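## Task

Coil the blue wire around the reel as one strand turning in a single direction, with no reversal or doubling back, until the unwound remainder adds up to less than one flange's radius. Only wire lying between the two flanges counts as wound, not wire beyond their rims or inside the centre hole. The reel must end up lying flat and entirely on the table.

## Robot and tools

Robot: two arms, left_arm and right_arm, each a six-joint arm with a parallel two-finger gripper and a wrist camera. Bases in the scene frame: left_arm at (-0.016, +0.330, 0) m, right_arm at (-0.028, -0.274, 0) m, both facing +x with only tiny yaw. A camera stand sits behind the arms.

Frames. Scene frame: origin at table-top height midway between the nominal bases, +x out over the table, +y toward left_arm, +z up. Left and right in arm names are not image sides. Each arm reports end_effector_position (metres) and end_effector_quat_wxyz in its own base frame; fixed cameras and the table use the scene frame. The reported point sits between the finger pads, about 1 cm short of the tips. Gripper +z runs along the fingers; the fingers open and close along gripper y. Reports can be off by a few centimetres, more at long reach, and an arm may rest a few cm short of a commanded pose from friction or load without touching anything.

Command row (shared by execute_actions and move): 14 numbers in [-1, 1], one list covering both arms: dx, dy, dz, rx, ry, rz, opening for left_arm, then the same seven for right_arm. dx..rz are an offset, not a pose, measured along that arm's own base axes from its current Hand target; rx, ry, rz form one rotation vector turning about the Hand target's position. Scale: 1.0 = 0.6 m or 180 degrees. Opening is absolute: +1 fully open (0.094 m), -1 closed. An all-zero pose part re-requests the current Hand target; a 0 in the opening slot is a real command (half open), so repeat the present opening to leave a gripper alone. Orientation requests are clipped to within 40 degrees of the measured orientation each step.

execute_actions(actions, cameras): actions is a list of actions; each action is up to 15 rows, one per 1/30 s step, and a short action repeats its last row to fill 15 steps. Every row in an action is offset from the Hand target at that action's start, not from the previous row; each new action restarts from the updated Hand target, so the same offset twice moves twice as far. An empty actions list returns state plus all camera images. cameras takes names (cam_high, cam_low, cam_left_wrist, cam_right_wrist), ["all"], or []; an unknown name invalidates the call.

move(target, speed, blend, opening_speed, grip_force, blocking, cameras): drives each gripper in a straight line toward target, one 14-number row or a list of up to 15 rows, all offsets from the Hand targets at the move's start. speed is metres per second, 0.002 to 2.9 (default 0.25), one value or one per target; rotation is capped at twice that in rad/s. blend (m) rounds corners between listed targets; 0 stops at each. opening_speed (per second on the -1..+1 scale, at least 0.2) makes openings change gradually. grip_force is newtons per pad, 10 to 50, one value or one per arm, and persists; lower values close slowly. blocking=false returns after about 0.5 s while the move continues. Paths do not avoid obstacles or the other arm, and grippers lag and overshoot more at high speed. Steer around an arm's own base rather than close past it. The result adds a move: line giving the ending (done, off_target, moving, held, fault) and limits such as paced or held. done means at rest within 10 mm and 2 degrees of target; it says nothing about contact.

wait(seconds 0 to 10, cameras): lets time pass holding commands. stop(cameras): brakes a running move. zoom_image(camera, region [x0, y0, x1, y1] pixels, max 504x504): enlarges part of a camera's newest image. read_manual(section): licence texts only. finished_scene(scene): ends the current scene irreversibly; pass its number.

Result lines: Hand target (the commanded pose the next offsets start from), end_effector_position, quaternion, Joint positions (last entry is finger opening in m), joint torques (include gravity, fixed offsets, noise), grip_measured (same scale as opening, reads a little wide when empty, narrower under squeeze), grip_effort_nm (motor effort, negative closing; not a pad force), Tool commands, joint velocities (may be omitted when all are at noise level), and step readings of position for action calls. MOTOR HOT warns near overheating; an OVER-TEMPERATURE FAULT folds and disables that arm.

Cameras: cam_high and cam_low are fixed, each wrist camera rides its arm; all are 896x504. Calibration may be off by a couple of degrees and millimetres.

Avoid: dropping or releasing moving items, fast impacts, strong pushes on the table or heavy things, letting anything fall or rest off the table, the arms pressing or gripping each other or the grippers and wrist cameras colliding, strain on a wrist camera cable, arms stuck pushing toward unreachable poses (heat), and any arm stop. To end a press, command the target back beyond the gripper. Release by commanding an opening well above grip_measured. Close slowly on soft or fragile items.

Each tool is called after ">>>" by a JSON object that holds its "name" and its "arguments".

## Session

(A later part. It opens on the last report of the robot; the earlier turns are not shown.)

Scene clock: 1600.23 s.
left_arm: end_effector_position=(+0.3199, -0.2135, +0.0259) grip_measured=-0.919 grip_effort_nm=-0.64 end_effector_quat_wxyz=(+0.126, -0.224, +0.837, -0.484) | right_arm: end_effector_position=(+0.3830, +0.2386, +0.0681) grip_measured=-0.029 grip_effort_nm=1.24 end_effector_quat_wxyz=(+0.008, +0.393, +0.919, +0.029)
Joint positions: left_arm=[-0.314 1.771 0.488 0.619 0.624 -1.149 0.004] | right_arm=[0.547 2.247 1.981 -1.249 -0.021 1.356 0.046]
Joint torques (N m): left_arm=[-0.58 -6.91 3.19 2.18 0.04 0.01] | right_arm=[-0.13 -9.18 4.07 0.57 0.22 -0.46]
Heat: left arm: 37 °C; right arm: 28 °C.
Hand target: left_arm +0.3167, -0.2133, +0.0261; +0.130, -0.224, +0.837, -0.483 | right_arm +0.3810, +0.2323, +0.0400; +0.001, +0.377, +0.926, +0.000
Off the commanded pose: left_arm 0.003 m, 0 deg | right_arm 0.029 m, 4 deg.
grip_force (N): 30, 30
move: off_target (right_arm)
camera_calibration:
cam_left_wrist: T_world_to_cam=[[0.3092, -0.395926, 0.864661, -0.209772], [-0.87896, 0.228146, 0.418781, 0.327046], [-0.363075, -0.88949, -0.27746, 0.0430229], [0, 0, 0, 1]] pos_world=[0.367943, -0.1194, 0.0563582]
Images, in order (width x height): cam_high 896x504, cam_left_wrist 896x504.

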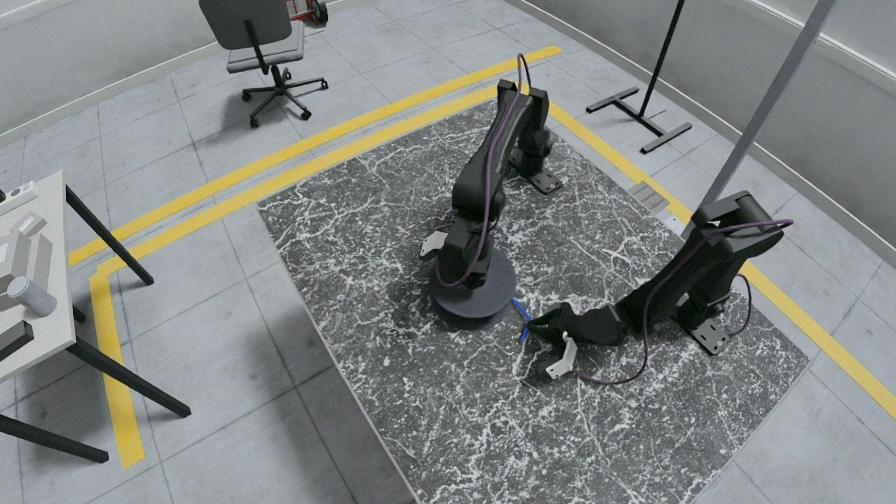

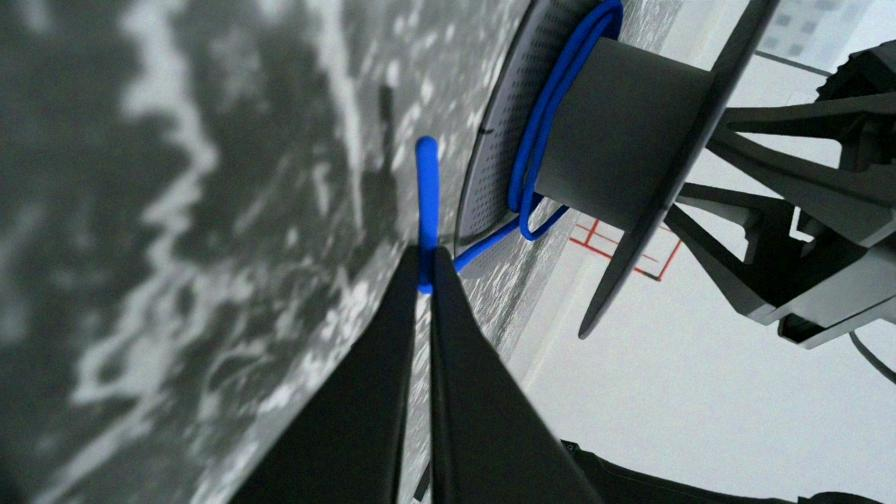

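>>> {"name": "move", "arguments": {"target": [-0.0108,-0.0555,0,0,0,0,-0.97,0,0,0,0,0,0.2,0.0], "speed": 0.15, "cameras": ["cam_left_wrist","cam_right_wrist"]}}

>>> {"name": "zoom_image", "arguments": {"camera": "cam_left_wrist", "region": [380, 0, 760, 380]}}

Scene clock: 1608.67 s.
left_arm: end_effector_position=(+0.3106, -0.2458, +0.0305) grip_measured=-0.919 grip_effort_nm=-0.64 end_effector_quat_wxyz=(+0.129, -0.222, +0.835, -0.486) | right_arm: end_effector_position=(+0.3827, +0.2365, +0.0680) grip_measured=-0.025 grip_effort_nm=1.25 end_effector_quat_wxyz=(+0.017, +0.092, +0.995, +0.020)
Joint positions: left_arm=[-0.444 1.771 0.488 0.678 0.519 -1.241 0.004] | right_arm=[0.547 2.247 1.981 -1.255 -0.012 0.731 0.046]
Joint torques (N m): left_arm=[-0.59 -5.18 4.49 2.27 0 0.02] | right_arm=[-0.16 -9.1 3.93 0.67 0.11 -0.43]
Heat: left arm: 38 °C; right arm: 28 °C.
Hand target: left_arm +0.3104, -0.2465, +0.0262; +0.130, -0.224, +0.837, -0.483 | right_arm +0.3809, +0.2323, +0.0400; +0.001, +0.072, +0.997, +0.000
Off the commanded pose: left_arm 0.004 m, 0 deg | right_arm 0.028 m, 4 deg.
grip_force (N): 30, 30
move: off_target (right_arm)
camera_calibration:
cam_left_wrist: T_world_to_cam=[[0.301636, -0.392818, 0.86874, -0.220629], [-0.882382, 0.230116, 0.410425, 0.326167], [-0.361133, -0.89036, -0.277205, 0.011363], [0, 0, 0, 1]] pos_world=[0.358457, -0.151606, 0.0609527]
cam_right_wrist: T_world_to_cam=[[-0.109444, -0.993231, -0.0389247, 0.275578], [-0.689237, 0.0476137, 0.722969, 0.210856], [-0.716222, 0.105953, -0.689783, 0.408762], [0, 0, 0, 1]] pos_world=[0.468254, 0.220364, 0.140242]
Images, in order (width x height): cam_left_wrist 896x504, cam_right_wrist 896x504.

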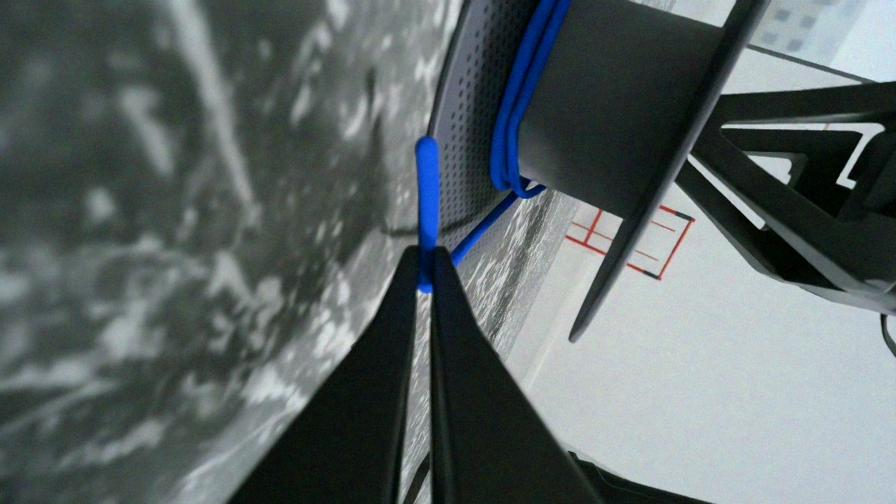

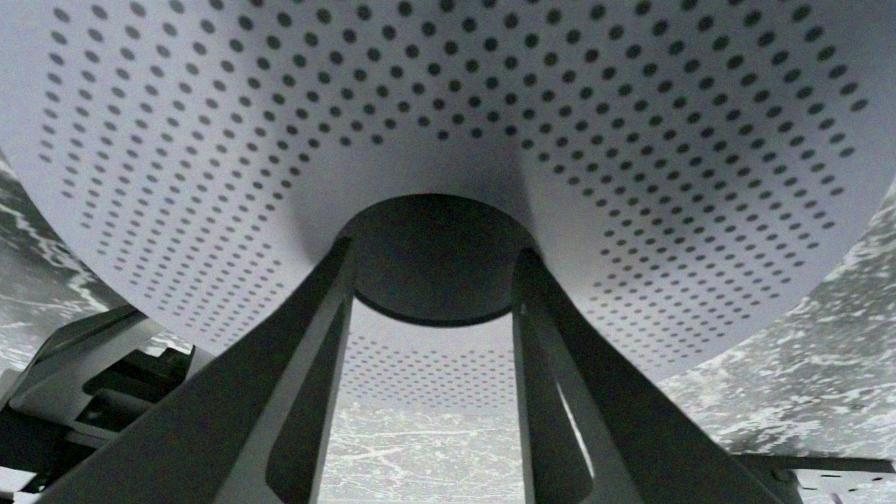

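Scaled by 1.326 from the camera's 896x504 image, which has a finer 1280x720 frame.

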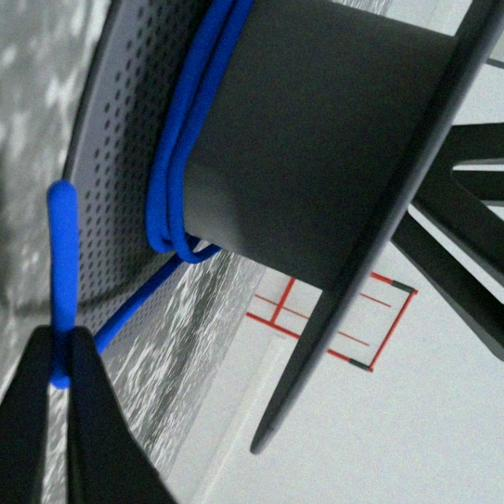

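>>> {"name": "move", "arguments": {"target": [0.011,-0.0233,-0.005,0,0,0,-0.97,0,0,0,0,0,0.12,0.0], "speed": 0.12, "cameras": ["cam_left_wrist","cam_low"]}}

>>> {"name": "zoom_image", "arguments": {"camera": "cam_left_wrist", "region": [380, 0, 760, 380]}}

Scene clock: 1618.10 s.
left_arm: end_effector_position=(+0.3100, -0.2553, +0.0202) grip_measured=-0.919 grip_effort_nm=-0.64 end_effector_quat_wxyz=(+0.123, -0.227, +0.839, -0.480) | right_arm: end_effector_position=(+0.3829, +0.2365, +0.0681) grip_measured=-0.023 grip_effort_nm=1.21 end_effector_quat_wxyz=(+0.021, -0.091, +0.995, +0.016)
Joint positions: left_arm=[-0.479 1.82 0.506 0.699 0.488 -1.264 0.004] | right_arm=[0.547 2.247 1.981 -1.254 -0.011 0.364 0.046]
Joint torques (N m): left_arm=[-0.66 -5.49 6.68 2.21 0 0.01] | right_arm=[-0.27 -9.13 4.07 0.64 0.13 -0.57]
Heat: left arm: 39 °C; right arm: 28 °C.
Hand target: left_arm +0.3170, -0.2606, +0.0232; +0.130, -0.224, +0.837, -0.483 | right_arm +0.3809, +0.2323, +0.0400; +0.001, -0.116, +0.993, +0.001
Off the commanded pose: left_arm 0.009 m, 1 deg | right_arm 0.028 m, 4 deg.
grip_force (N): 30, 30
move: off_target (right_arm)
camera_calibration:
cam_left_wrist: T_world_to_cam=[[0.318077, -0.401757, 0.85873, -0.222416], [-0.875154, 0.223909, 0.428917, 0.327805], [-0.364598, -0.88795, -0.280379, 0.00165165], [0, 0, 0, 1]] pos_world=[0.358228, -0.161289, 0.0508572]
Images, in order (width x height): cam_low 896x504, cam_left_wrist 896x504.

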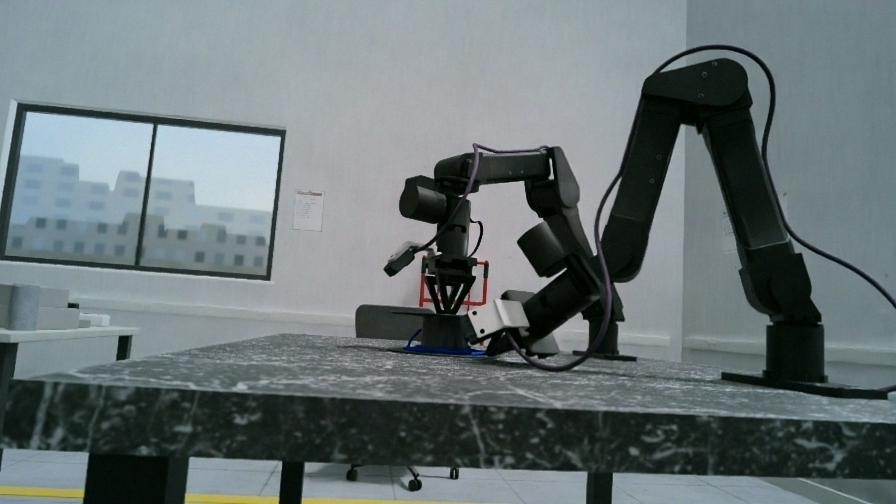

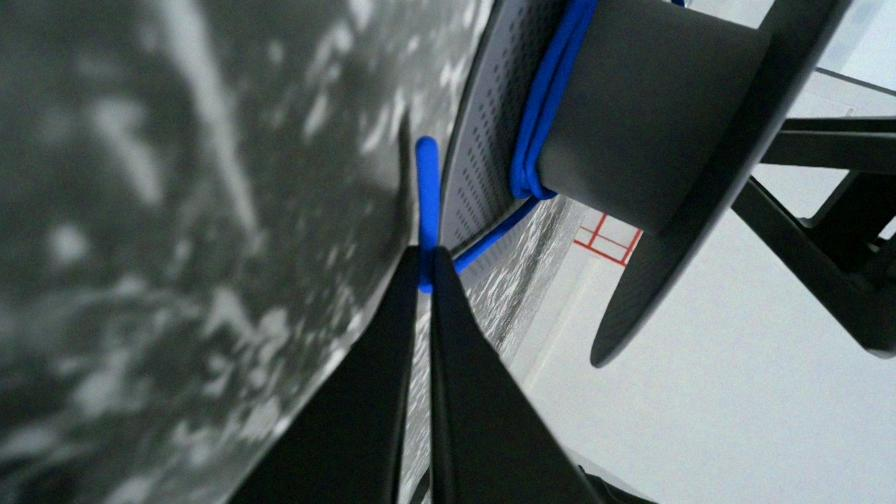

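Scaled by 1.326 from the camera's 896x504 image, which has a finer 1280x720 frame.

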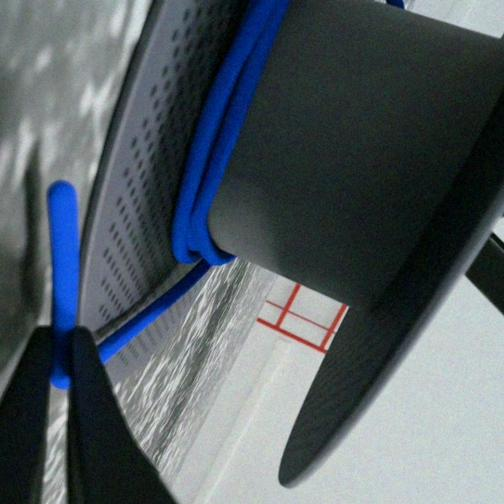

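>>> {"name": "move", "arguments": {"target": [0.0183,-0.0223,0.0097,0,0,-0.04,-0.97,0,0,0,0,0,0.1,0.0], "speed": 0.1, "cameras": ["cam_left_wrist"]}}

>>> {"name": "zoom_image", "arguments": {"camera": "cam_left_wrist", "region": [380, 0, 760, 380]}}

Scene clock: 1629.67 s.
left_arm: end_effector_position=(+0.3217, -0.2721, +0.0271) grip_measured=-0.919 grip_effort_nm=-0.64 end_effector_quat_wxyz=(+0.099, -0.177, +0.849, -0.488) | right_arm: end_effector_position=(+0.3834, +0.2372, +0.0684) grip_measured=-0.022 grip_effort_nm=1.16 end_effector_quat_wxyz=(+0.025, -0.250, +0.968, +0.014)
Joint positions: left_arm=[-0.464 1.862 0.634 0.575 0.591 -1.172 0.004] | right_arm=[0.547 2.246 1.981 -1.251 -0.013 0.04 0.046]
Joint torques (N m): left_arm=[0.55 -6.23 7.32 1.92 0.27 0.14] | right_arm=[-0.28 -9.07 3.92 0.62 0.13 -0.45]
Heat: left arm: 39 °C; right arm: 28 °C.
Hand target: left_arm +0.3280, -0.2739, +0.0290; +0.099, -0.171, +0.849, -0.490 | right_arm +0.3810, +0.2323, +0.0401; +0.001, -0.270, +0.963, +0.001
Off the commanded pose: left_arm 0.007 m, 1 deg | right_arm 0.029 m, 4 deg.
grip_force (N): 30, 30
move: off_target (right_arm)
camera_calibration:
cam_left_wrist: T_world_to_cam=[[0.26335, -0.43311, 0.862011, -0.229741], [-0.847643, 0.322739, 0.421118, 0.357088], [-0.460595, -0.841579, -0.28213, 0.0364466], [0, 0, 0, 1]] pos_world=[0.379973, -0.184077, 0.0579459]
Images, in order (width x height): cam_left_wrist 896x504.

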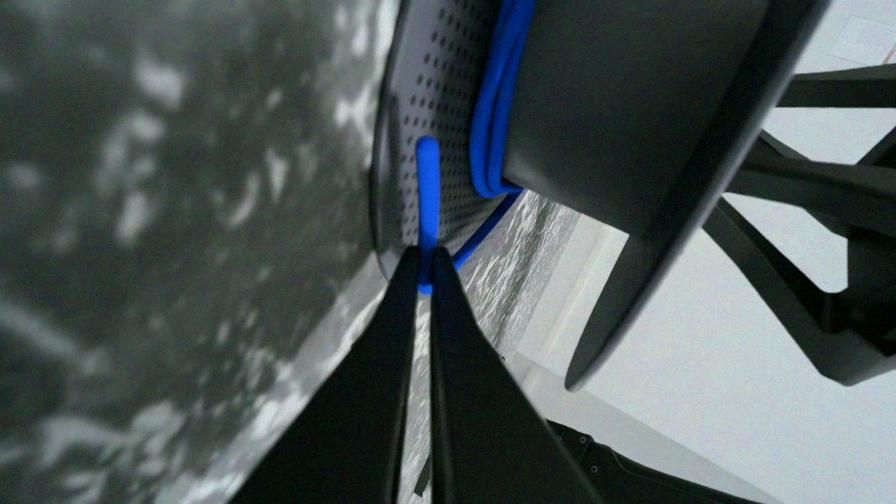

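Scaled by 1.326 from the camera's 896x504 image, which has a finer 1280x720 frame.

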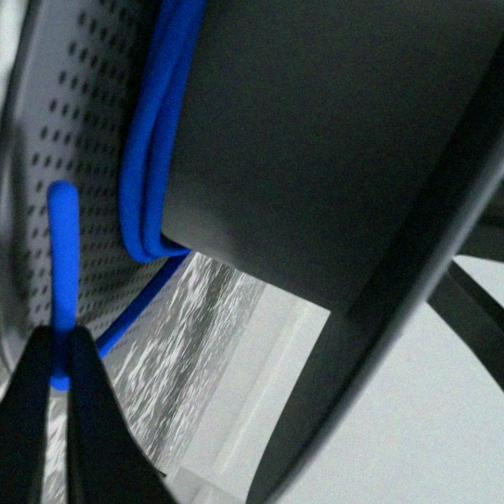

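>>> {"name": "move", "arguments": {"target": [0.0192,-0.0312,-0.0017,0,0,-0.04,-0.97,0,0,0,0,0,0.08,0.0], "speed": 0.08, "cameras": ["cam_left_wrist","cam_high","cam_right_wrist"]}}

>>> {"name": "zoom_image", "arguments": {"camera": "cam_left_wrist", "region": [380, 0, 760, 380]}}

Scene clock: 1635.87 s.
left_arm: end_effector_position=(+0.3331, -0.2909, +0.0258) grip_measured=-0.919 grip_effort_nm=-0.64 end_effector_quat_wxyz=(+0.068, -0.123, +0.859, -0.492) | right_arm: end_effector_position=(+0.3831, +0.2378, +0.0686) grip_measured=-0.021 grip_effort_nm=1.11 end_effector_quat_wxyz=(+0.026, -0.370, +0.929, +0.013)
Joint positions: left_arm=[-0.457 1.947 0.787 0.441 0.692 -1.067 0.004] | right_arm=[0.547 2.245 1.981 -1.251 -0.017 -0.211 0.046]
Joint torques (N m): left_arm=[0.58 -7.02 7.75 1.83 0.31 0.18] | right_arm=[-0.24 -9.02 4.1 0.58 0.15 -0.45]
Heat: left arm: 39 °C; right arm: 28 °C.
Hand target: left_arm +0.3395, -0.2927, +0.0280; +0.068, -0.117, +0.858, -0.495 | right_arm +0.3810, +0.2323, +0.0401; +0.001, -0.388, +0.922, +0.001
Off the commanded pose: left_arm 0.007 m, 1 deg | right_arm 0.029 m, 4 deg.
grip_force (N): 30, 30
move: off_target (right_arm)
camera_calibration:
cam_left_wrist: T_world_to_cam=[[0.207986, -0.464696, 0.860697, -0.230566], [-0.800478, 0.424825, 0.4228, 0.38732], [-0.562119, -0.776905, -0.283621, 0.0781108], [0, 0, 0, 1]] pos_world=[0.401903, -0.211002, 0.0568427]
cam_right_wrist: T_world_to_cam=[[0.738968, -0.67374, 0.00116747, -0.126823], [-0.477749, -0.522779, 0.706015, 0.266439], [-0.47506, -0.52228, -0.708196, 0.467544], [0, 0, 0, 1]] pos_world=[0.443121, 0.298032, 0.14315]
Images, in order (width x height): cam_high 896x504, cam_left_wrist 896x504, cam_right_wrist 896x504.

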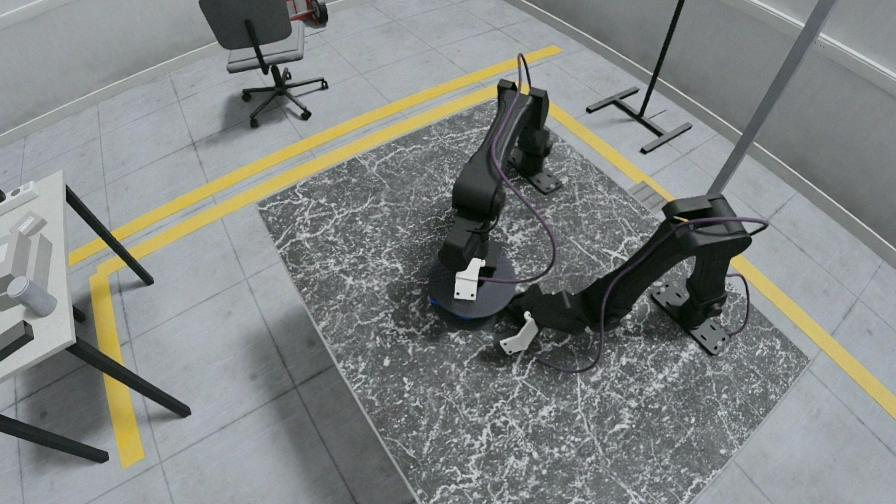

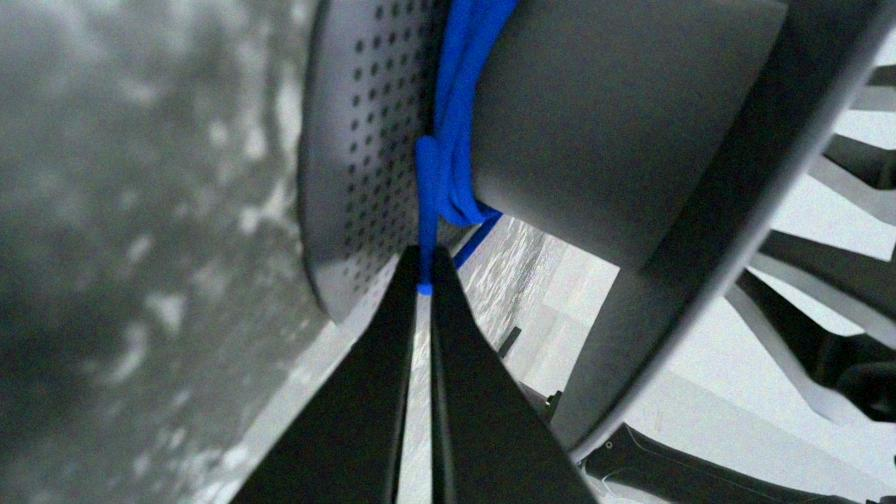

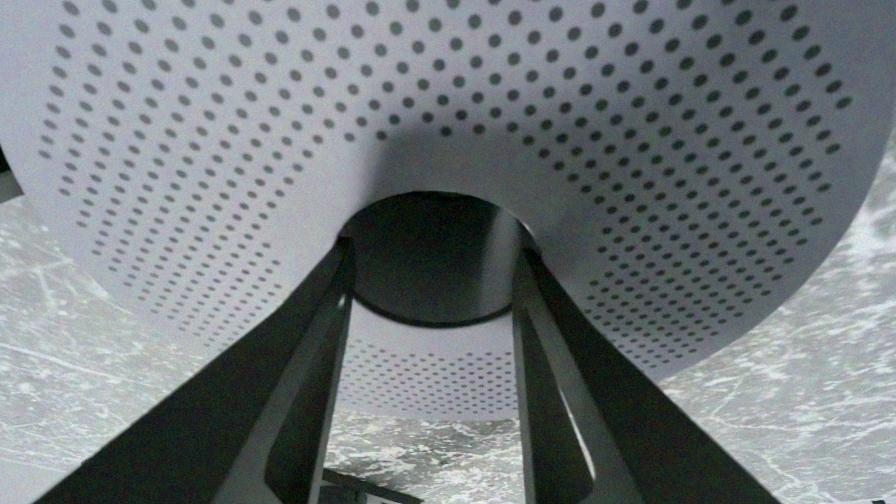

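Scaled by 1.326 from the camera's 896x504 image, which has a finer 1280x720 frame.

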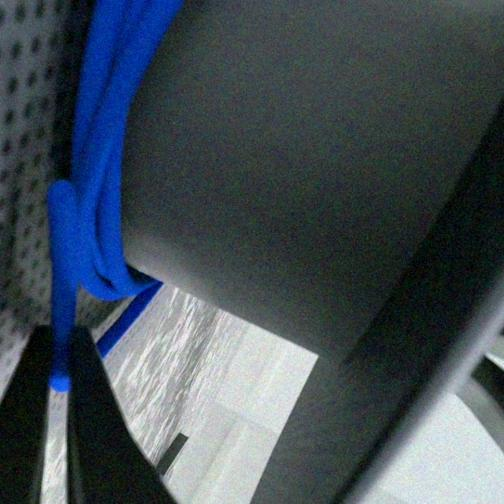

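>>> {"name": "zoom_image", "arguments": {"camera": "cam_high", "region": [400, 230, 540, 340]}}

Scaled by 3.600 from the camera's 896x504 image, which has a finer 1280x720 frame.

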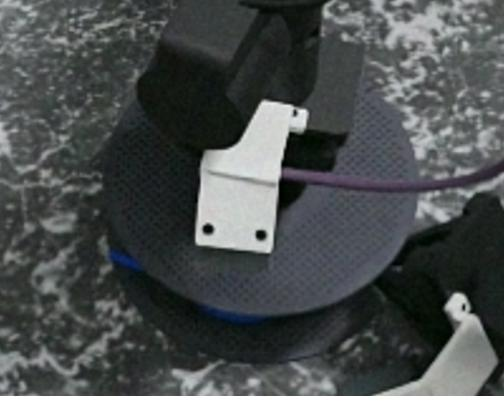

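>>> {"name": "move", "arguments": {"target": [[0,0,0,0,0,0,-0.97,0,0,0,0,0,0,-0.93],[0,0,0,0,0,0,-0.97,0,0,0.1167,0,0,0,-0.93],[0,0,0,0,0,0,-0.97,0,0,0.1167,0,0,-0.69,-0.93]], "speed": [0.1,0.12,0.6], "cameras": ["cam_right_wrist","cam_left_wrist"]}}

Scene clock: 1652.37 s.
left_arm: end_effector_position=(+0.3330, -0.2909, +0.0257) grip_measured=-0.919 grip_effort_nm=-0.64 end_effector_quat_wxyz=(+0.068, -0.123, +0.859, -0.492) | right_arm: end_effector_position=(+0.3783, +0.2327, +0.1115) grip_measured=-0.928 grip_effort_nm=-0.14 end_effector_quat_wxyz=(-0.001, +0.628, +0.778, +0.005)
Joint positions: left_arm=[-0.457 1.947 0.787 0.441 0.692 -1.066 0.004] | right_arm=[0.547 2.289 2.227 -1.499 -0.006 1.905 0.003]
Joint torques (N m): left_arm=[0.55 -7.04 7.73 1.81 0.32 0.15] | right_arm=[-0.29 -11.32 8.43 -0.01 0.09 0.13]
Heat: left arm: 38 °C; right arm: 28 °C.
Hand target: left_arm +0.3395, -0.2927, +0.0280; +0.068, -0.117, +0.858, -0.495 | right_arm +0.3809, +0.2323, +0.1100; +0.001, +0.633, +0.774, +0.000
Off the commanded pose: left_arm 0.007 m, 1 deg | right_arm 0.003 m, 1 deg.
grip_force (N): 30, 30
move: done
camera_calibration:
cam_left_wrist: T_world_to_cam=[[0.207863, -0.464778, 0.860683, -0.230447], [-0.800214, 0.425232, 0.422889, 0.387336], [-0.562539, -0.776634, -0.283532, 0.0783038], [0, 0, 0, 1]] pos_world=[0.401902, -0.211001, 0.0567431]
cam_right_wrist: T_world_to_cam=[[-0.959393, -0.282007, -0.00608233, 0.425362], [-0.190355, 0.631377, 0.75175, -0.151258], [-0.208158, 0.722381, -0.65942, 0.0969226], [0, 0, 0, 1]] pos_world=[0.399472, 0.145441, 0.180208]
Images, in order (width x height): cam_left_wrist 896x504, cam_right_wrist 896x504.

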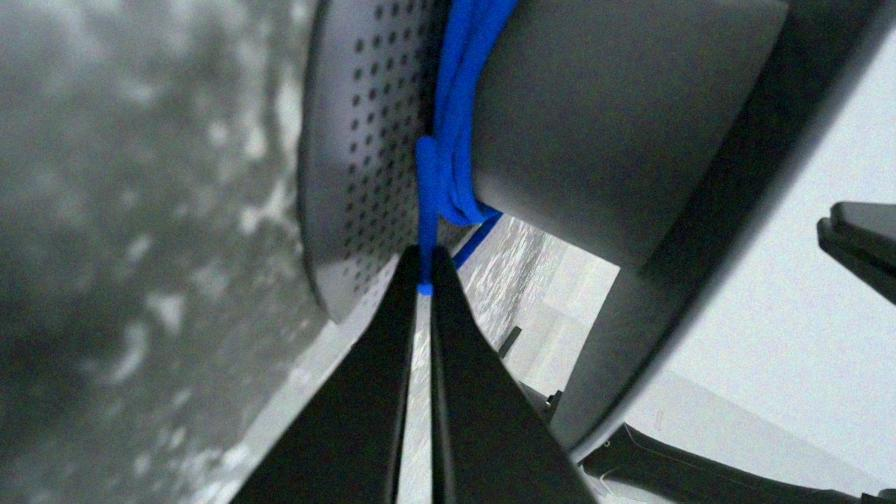

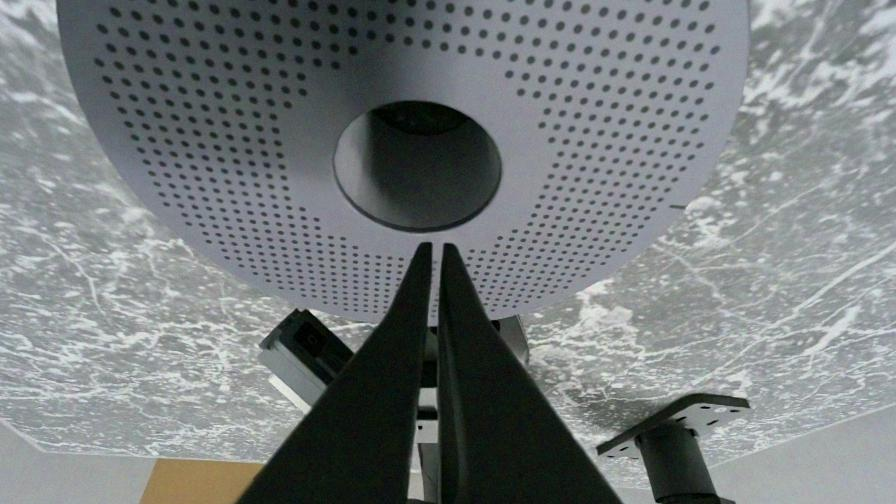

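>>> {"name": "move", "arguments": {"target": [[0,0,0,0,0,0,-0.97,0.0045,-0.0003,-0.1167,0,0,0,-0.93],[0,0,0,0,0,0,-0.97,0.0045,-0.0003,-0.1167,0,0,0,-0.01]], "speed": [0.12,0.1]}}

>>> {"name": "move", "arguments": {"target": [0,0,0,0,0,0,-0.97,0,0,0,0,0,0.12,0.0], "speed": 0.1, "cameras": ["cam_left_wrist","cam_right_wrist"]}}

>>> {"name": "zoom_image", "arguments": {"camera": "cam_left_wrist", "region": [380, 0, 760, 380]}}

Scene clock: 1662.33 s.
left_arm: end_effector_position=(+0.3330, -0.2909, +0.0257) grip_measured=-0.919 grip_effort_nm=-0.64 end_effector_quat_wxyz=(+0.068, -0.123, +0.859, -0.492) | right_arm: end_effector_position=(+0.3846, +0.2367, +0.0655) grip_measured=-0.053 grip_effort_nm=1.25 end_effector_quat_wxyz=(+0.005, +0.630, +0.777, +0.023)
Joint positions: left_arm=[-0.457 1.947 0.787 0.441 0.692 -1.066 0.004] | right_arm=[0.547 2.26 1.994 -1.258 -0.007 1.909 0.045]
Joint torques (N m): left_arm=[0.59 -6.98 7.73 1.81 0.32 0.15] | right_arm=[-0.47 -9.28 4.34 0.57 0.12 0.06]
Heat: left arm: 38 °C; right arm: 28 °C.
Hand target: left_arm +0.3395, -0.2927, +0.0280; +0.068, -0.117, +0.858, -0.495 | right_arm +0.3837, +0.2321, +0.0400; +0.001, +0.633, +0.774, -0.001
Off the commanded pose: left_arm 0.007 m, 1 deg | right_arm 0.026 m, 3 deg.
grip_force (N): 30, 30
move: off_target (right_arm); target 2's new opening was sent with right_arm's hand 0.012 m and 1 deg from that target

Scene clock: 1664.63 s.
left_arm: end_effector_position=(+0.3329, -0.2910, +0.0258) grip_measured=-0.919 grip_effort_nm=-0.63 end_effector_quat_wxyz=(+0.068, -0.123, +0.859, -0.492) | right_arm: end_effector_position=(+0.3840, +0.2376, +0.0655) grip_measured=-0.053 grip_effort_nm=1.25 end_effector_quat_wxyz=(+0.006, +0.495, +0.869, +0.024)
Joint positions: left_arm=[-0.457 1.947 0.787 0.441 0.693 -1.066 0.004] | right_arm=[0.547 2.26 1.994 -1.258 -0.013 1.582 0.045]
Joint torques (N m): left_arm=[0.58 -7.05 7.72 1.82 0.32 0.15] | right_arm=[-0.53 -9.39 4.49 0.55 0.15 -0.56]
Heat: left arm: 38 °C; right arm: 28 °C.
Hand target: left_arm +0.3395, -0.2927, +0.0280; +0.068, -0.117, +0.858, -0.495 | right_arm +0.3837, +0.2321, +0.0400; +0.001, +0.476, +0.879, +0.000
Off the commanded pose: left_arm 0.007 m, 1 deg | right_arm 0.026 m, 4 deg.
grip_force (N): 30, 30
move: off_target (right_arm)
camera_calibration:
cam_left_wrist: T_world_to_cam=[[0.207845, -0.464651, 0.860755, -0.230443], [-0.800052, 0.425529, 0.422896, 0.387295], [-0.562776, -0.776546, -0.283301, 0.0782704], [0, 0, 0, 1]] pos_world=[0.401801, -0.2111, 0.0567438]
cam_right_wrist: T_world_to_cam=[[-0.819742, -0.570879, -0.046056, 0.449562], [-0.404716, 0.520487, 0.751863, -0.00992318], [-0.405251, 0.634973, -0.657709, 0.160573], [0, 0, 0, 1]] pos_world=[0.429581, 0.159851, 0.133776]
Images, in order (width x height): cam_left_wrist 896x504, cam_right_wrist 896x504.

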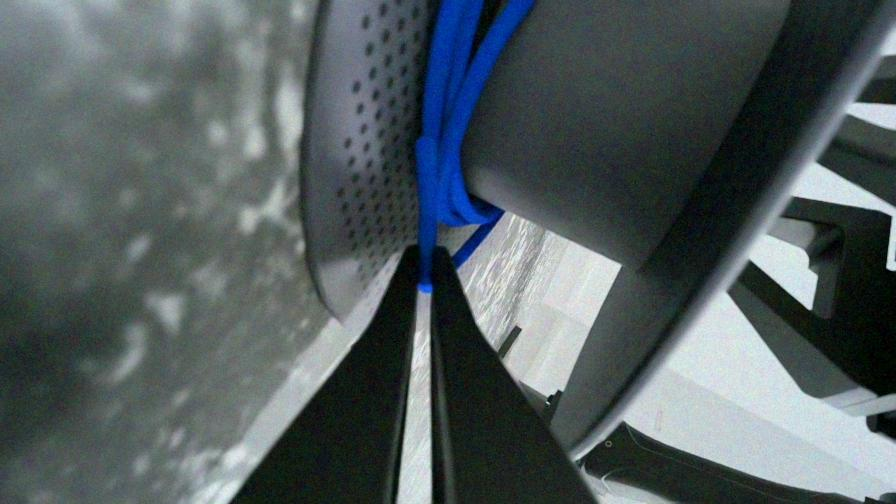

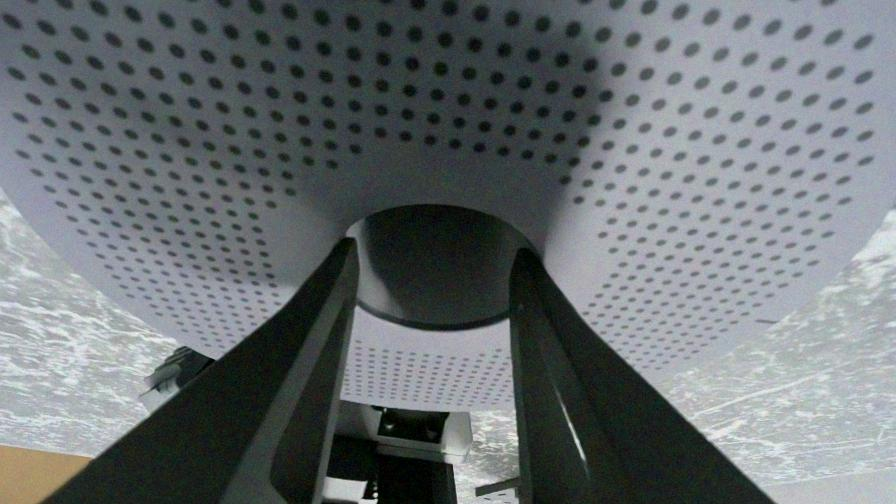

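Scaled by 1.326 from the camera's 896x504 image, which has a finer 1280x720 frame.

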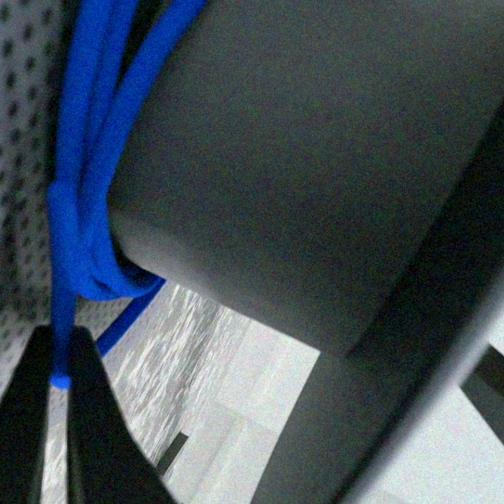

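>>> {"name": "move", "arguments": {"target": [0,0,0,0,0,0,-0.72,0,0,0,0,0,0,0.0], "speed": 0.05, "cameras": ["cam_left_wrist"]}}

>>> {"name": "move", "arguments": {"target": [-0.0278,0.0967,0.059,0,0,0,-0.72,0,0,0,0,0,0,0.0], "speed": 0.06, "cameras": ["cam_left_wrist"]}}

>>> {"name": "zoom_image", "arguments": {"camera": "cam_left_wrist", "region": [320, 0, 720, 360]}}

Scene clock: 1676.80 s.
left_arm: end_effector_position=(+0.3328, -0.2910, +0.0257) grip_measured=-0.722 grip_effort_nm=0.15 end_effector_quat_wxyz=(+0.068, -0.123, +0.859, -0.492) | right_arm: end_effector_position=(+0.3840, +0.2376, +0.0655) grip_measured=-0.053 grip_effort_nm=1.25 end_effector_quat_wxyz=(+0.006, +0.495, +0.869, +0.024)
Joint positions: left_arm=[-0.457 1.947 0.787 0.44 0.693 -1.066 0.013] | right_arm=[0.547 2.26 1.994 -1.258 -0.013 1.582 0.045]
Joint torques (N m): left_arm=[0.57 -7.04 7.77 1.82 0.31 0.15] | right_arm=[-0.46 -9.35 4.48 0.58 0.14 -0.54]
Heat: left arm: 38 °C; right arm: 28 °C.
Hand target: left_arm +0.3394, -0.2927, +0.0280; +0.068, -0.117, +0.858, -0.495 | right_arm +0.3837, +0.2321, +0.0400; +0.001, +0.476, +0.879, +0.000
Off the commanded pose: left_arm 0.007 m, 1 deg | right_arm 0.026 m, 4 deg.
grip_force (N): 30, 30
move: off_target (right_arm)
camera_calibration:
cam_left_wrist: T_world_to_cam=[[0.207674, -0.4648, 0.860716, -0.230403], [-0.799812, 0.425904, 0.422973, 0.387271], [-0.56318, -0.776252, -0.283303, 0.0784953], [0, 0, 0, 1]] pos_world=[0.4018, -0.211099, 0.0567438]
Images, in order (width x height): cam_left_wrist 896x504.

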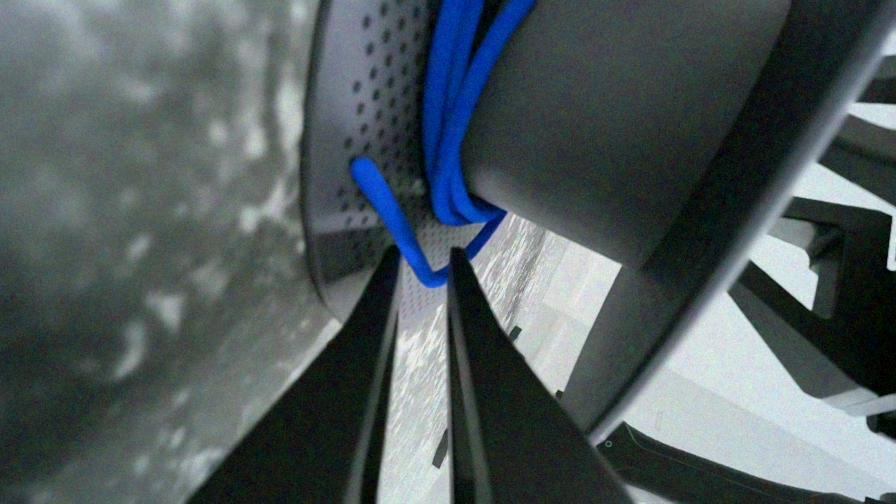

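Scene clock: 1678.70 s.
left_arm: end_effector_position=(+0.3286, -0.2367, +0.0587) grip_measured=-0.722 grip_effort_nm=0.15 end_effector_quat_wxyz=(+0.069, -0.124, +0.859, -0.491) | right_arm: end_effector_position=(+0.3840, +0.2376, +0.0655) grip_measured=-0.053 grip_effort_nm=1.25 end_effector_quat_wxyz=(+0.006, +0.495, +0.869, +0.024)
Joint positions: left_arm=[-0.301 1.761 0.747 0.195 0.801 -0.92 0.013] | right_arm=[0.547 2.26 1.994 -1.258 -0.013 1.582 0.045]
Joint torques (N m): left_arm=[0.43 -8.91 4.26 1.64 0.44 0.12] | right_arm=[-0.32 -9.31 4.33 0.55 0.15 -0.56]
Heat: left arm: 38 °C; right arm: 28 °C.
Hand target: left_arm +0.3228, -0.2346, +0.0634; +0.068, -0.117, +0.858, -0.495 | right_arm +0.3837, +0.2321, +0.0400; +0.001, +0.476, +0.879, +0.000
Off the commanded pose: left_arm 0.008 m, 1 deg | right_arm 0.026 m, 4 deg.
grip_force (N): 30, 30
move: off_target (right_arm)
camera_calibration:
cam_left_wrist: T_world_to_cam=[[0.207819, -0.465678, 0.860206, -0.232906], [-0.802006, 0.422338, 0.422394, 0.346839], [-0.559997, -0.777673, -0.285707, 0.126324], [0, 0, 0, 1]] pos_world=[0.39731, -0.156704, 0.0899362]
Images, in order (width x height): cam_left_wrist 896x504.

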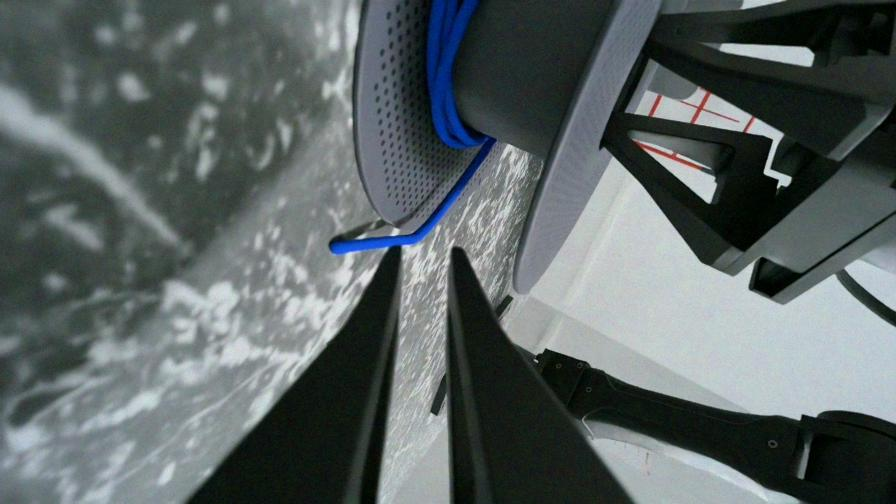

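Scaled by 1.260 from the camera's 896x504 image, which has a finer 1280x720 frame.

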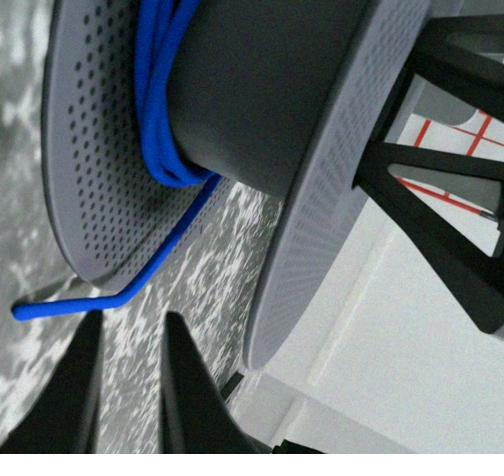

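>>> {"name": "move", "arguments": {"target": [[-0.01,0.1,0.02,0,0,0,-0.72,0,0,0,0,0,0,0.0],[-0.01,0.1,0.02,0,0,0,-0.72,0,0,0,0,0,0.25,0.0]], "speed": [0.15,0.2], "cameras": ["cam_left_wrist","cam_high","cam_low"]}}

>>> {"name": "move", "arguments": {"target": [0,0,0,0,0,0,-0.72,0,0,0,0,0,0.2,0.0], "speed": 0.2, "cameras": ["cam_left_wrist","cam_high","cam_low"]}}

>>> {"name": "zoom_image", "arguments": {"camera": "cam_left_wrist", "region": [380, 0, 800, 360]}}

>>> {"name": "zoom_image", "arguments": {"camera": "cam_high", "region": [400, 230, 540, 340]}}

>>> {"name": "zoom_image", "arguments": {"camera": "cam_low", "region": [360, 290, 540, 380]}}

Scene clock: 1698.20 s.
left_arm: end_effector_position=(+0.3160, -0.1736, +0.0647) grip_measured=-0.722 grip_effort_nm=0.15 end_effector_quat_wxyz=(+0.061, -0.130, +0.862, -0.486) | right_arm: end_effector_position=(+0.3848, +0.2364, +0.0661) grip_measured=-0.051 grip_effort_nm=1.25 end_effector_quat_wxyz=(+0.016, +0.122, +0.992, +0.018)
Joint positions: left_arm=[-0.095 1.672 0.732 -0.095 0.922 -0.665 0.013] | right_arm=[0.545 2.258 1.994 -1.258 -0.009 0.79 0.045]
Joint torques (N m): left_arm=[0.27 -7.75 6.34 1.32 0.52 0.16] | right_arm=[-0.53 -9.4 4.31 0.57 0.12 -0.47]
Heat: left arm: 37 °C; right arm: 28 °C.
Hand target: left_arm +0.3168, -0.1746, +0.0755; +0.069, -0.117, +0.858, -0.495 | right_arm +0.3837, +0.2321, +0.0401; +0.001, +0.104, +0.995, +0.000
Off the commanded pose: left_arm 0.011 m, 2 deg | right_arm 0.027 m, 3 deg.
grip_force (N): 30, 30
move: off_target (left_arm, right_arm)
camera_calibration:
cam_left_wrist: T_world_to_cam=[[0.226692, -0.472342, 0.851765, -0.212547], [-0.793422, 0.417654, 0.442772, 0.302642], [-0.564883, -0.776182, -0.280088, 0.171484], [0, 0, 0, 1]] pos_world=[0.385174, -0.0936919, 0.095069]
Images, in order (width x height): cam_high 896x504, cam_low 896x504, cam_left_wrist 896x504.

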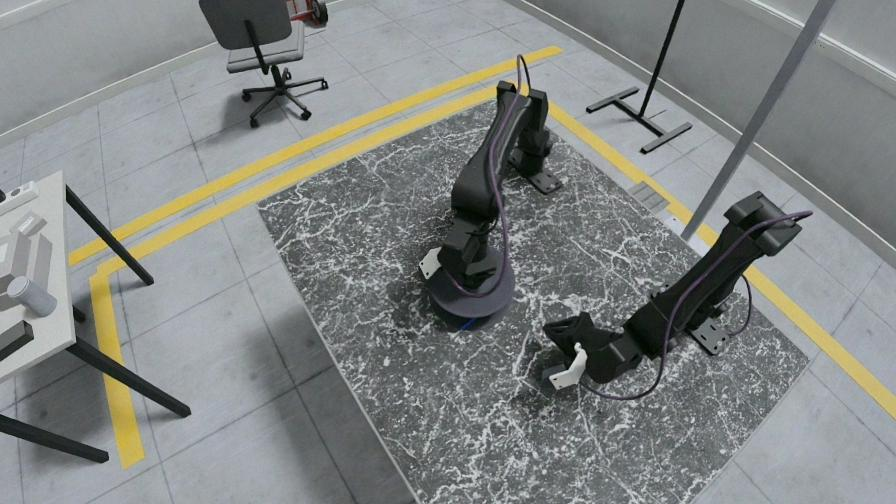

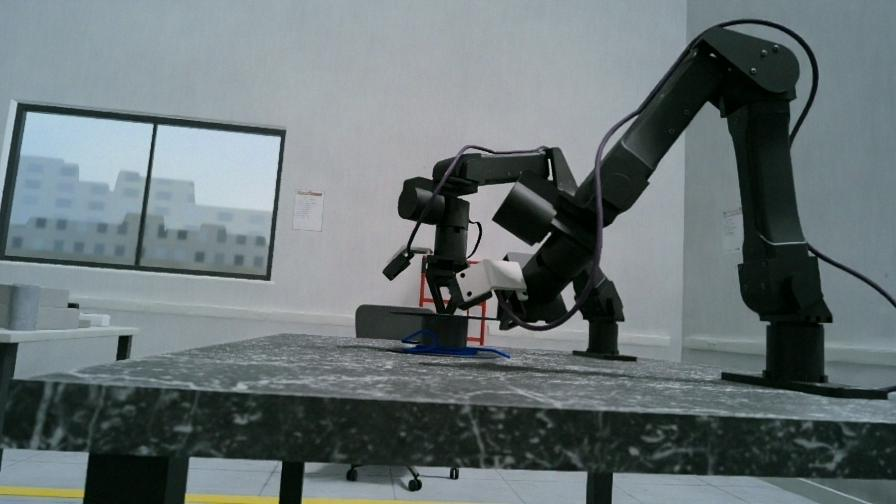

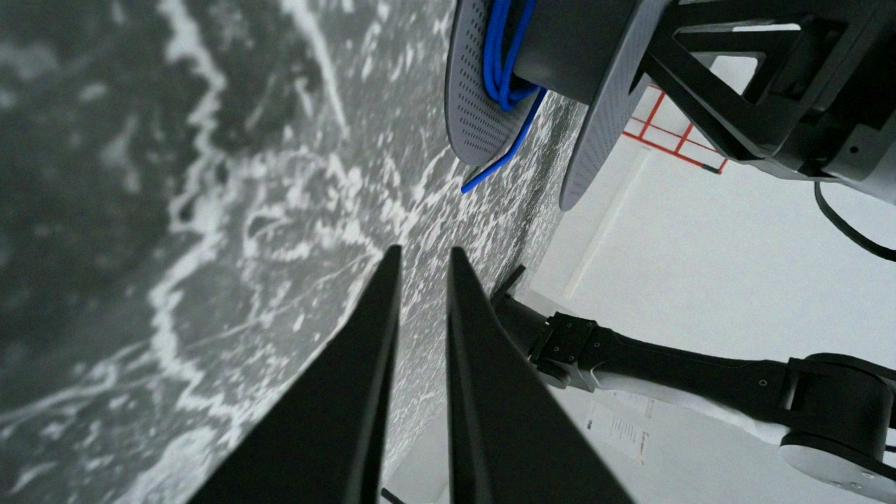

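Scene clock: 1700.53 s.
left_arm: end_effector_position=(+0.3160, -0.1736, +0.0647) grip_measured=-0.722 grip_effort_nm=0.15 end_effector_quat_wxyz=(+0.061, -0.130, +0.862, -0.486) | right_arm: end_effector_position=(+0.3851, +0.2364, +0.0665) grip_measured=-0.045 grip_effort_nm=1.25 end_effector_quat_wxyz=(+0.022, -0.190, +0.981, +0.013)
Joint positions: left_arm=[-0.095 1.672 0.732 -0.095 0.922 -0.665 0.013] | right_arm=[0.545 2.258 1.994 -1.257 -0.009 0.162 0.045]
Joint torques (N m): left_arm=[0.24 -7.82 6.32 1.33 0.53 0.17] | right_arm=[-0.38 -9.31 4.12 0.62 0.11 -0.49]
Heat: left arm: 37 °C; right arm: 28 °C.
Hand target: left_arm +0.3168, -0.1746, +0.0755; +0.069, -0.117, +0.858, -0.495 | right_arm +0.3837, +0.2321, +0.0401; +0.001, -0.209, +0.978, +0.000
Off the commanded pose: left_arm 0.011 m, 2 deg | right_arm 0.027 m, 4 deg.
grip_force (N): 30, 30
move: off_target (left_arm, right_arm)
camera_calibration:
cam_left_wrist: T_world_to_cam=[[0.226692, -0.472342, 0.851765, -0.212547], [-0.793422, 0.417654, 0.442772, 0.302642], [-0.564883, -0.776182, -0.280088, 0.171484], [0, 0, 0, 1]] pos_world=[0.385174, -0.0936919, 0.095069]
Images, in order (width x height): cam_high 896x504, cam_low 896x504, cam_left_wrist 896x504.

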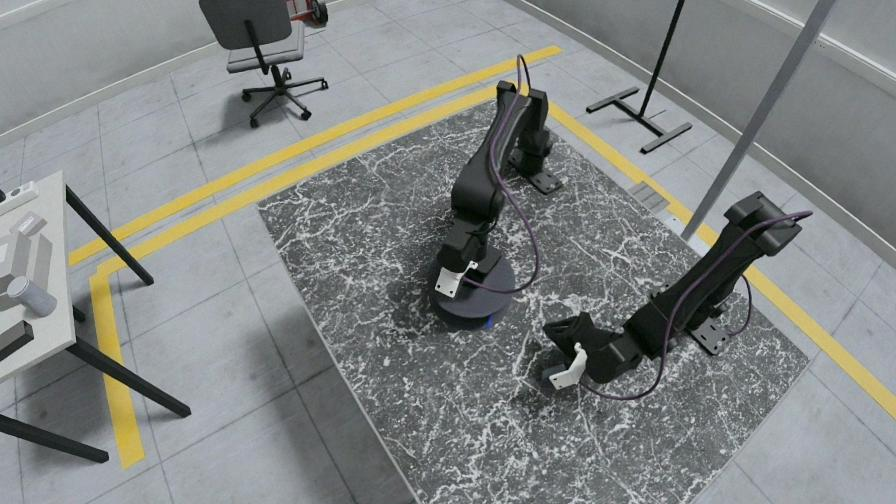

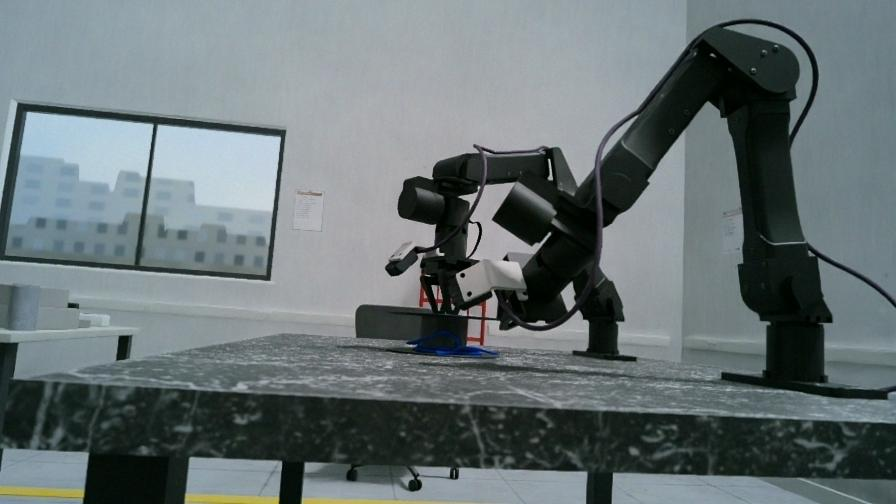

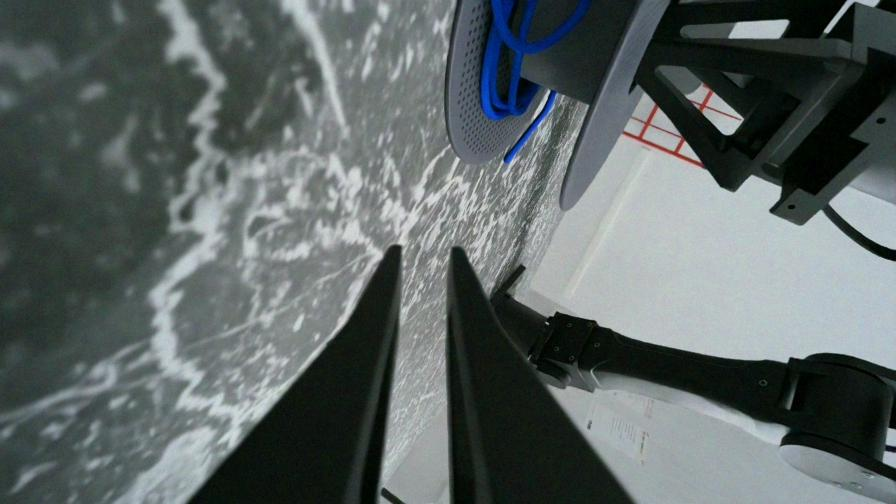

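Scaled by 1.200 from the camera's 896x504 image, which has a finer 1280x720 frame.

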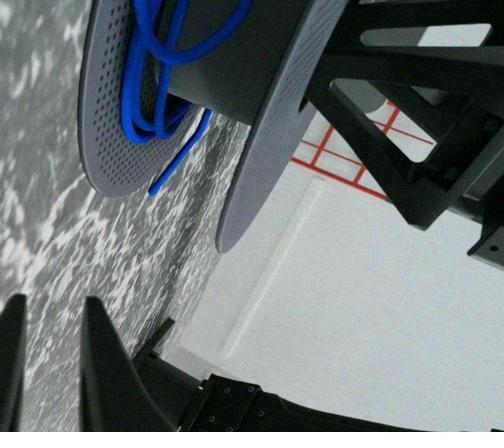

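Scaled by 3.600 from the camera's 896x504 image, which has a finer 1280x720 frame.

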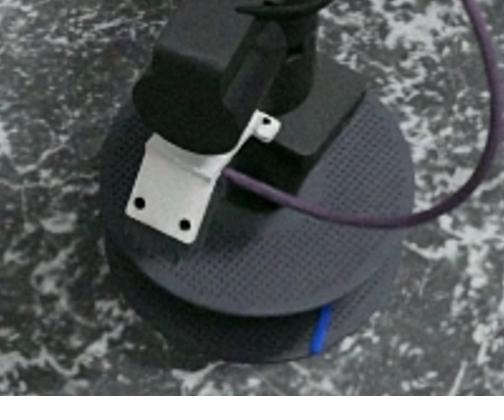

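Scaled by 2.800 from the camera's 896x504 image, which has a finer 1280x720 frame.

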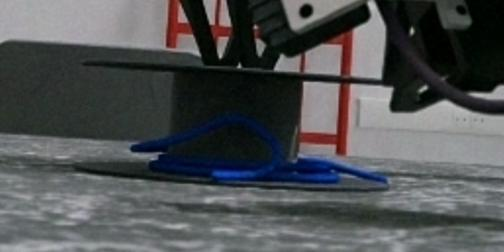

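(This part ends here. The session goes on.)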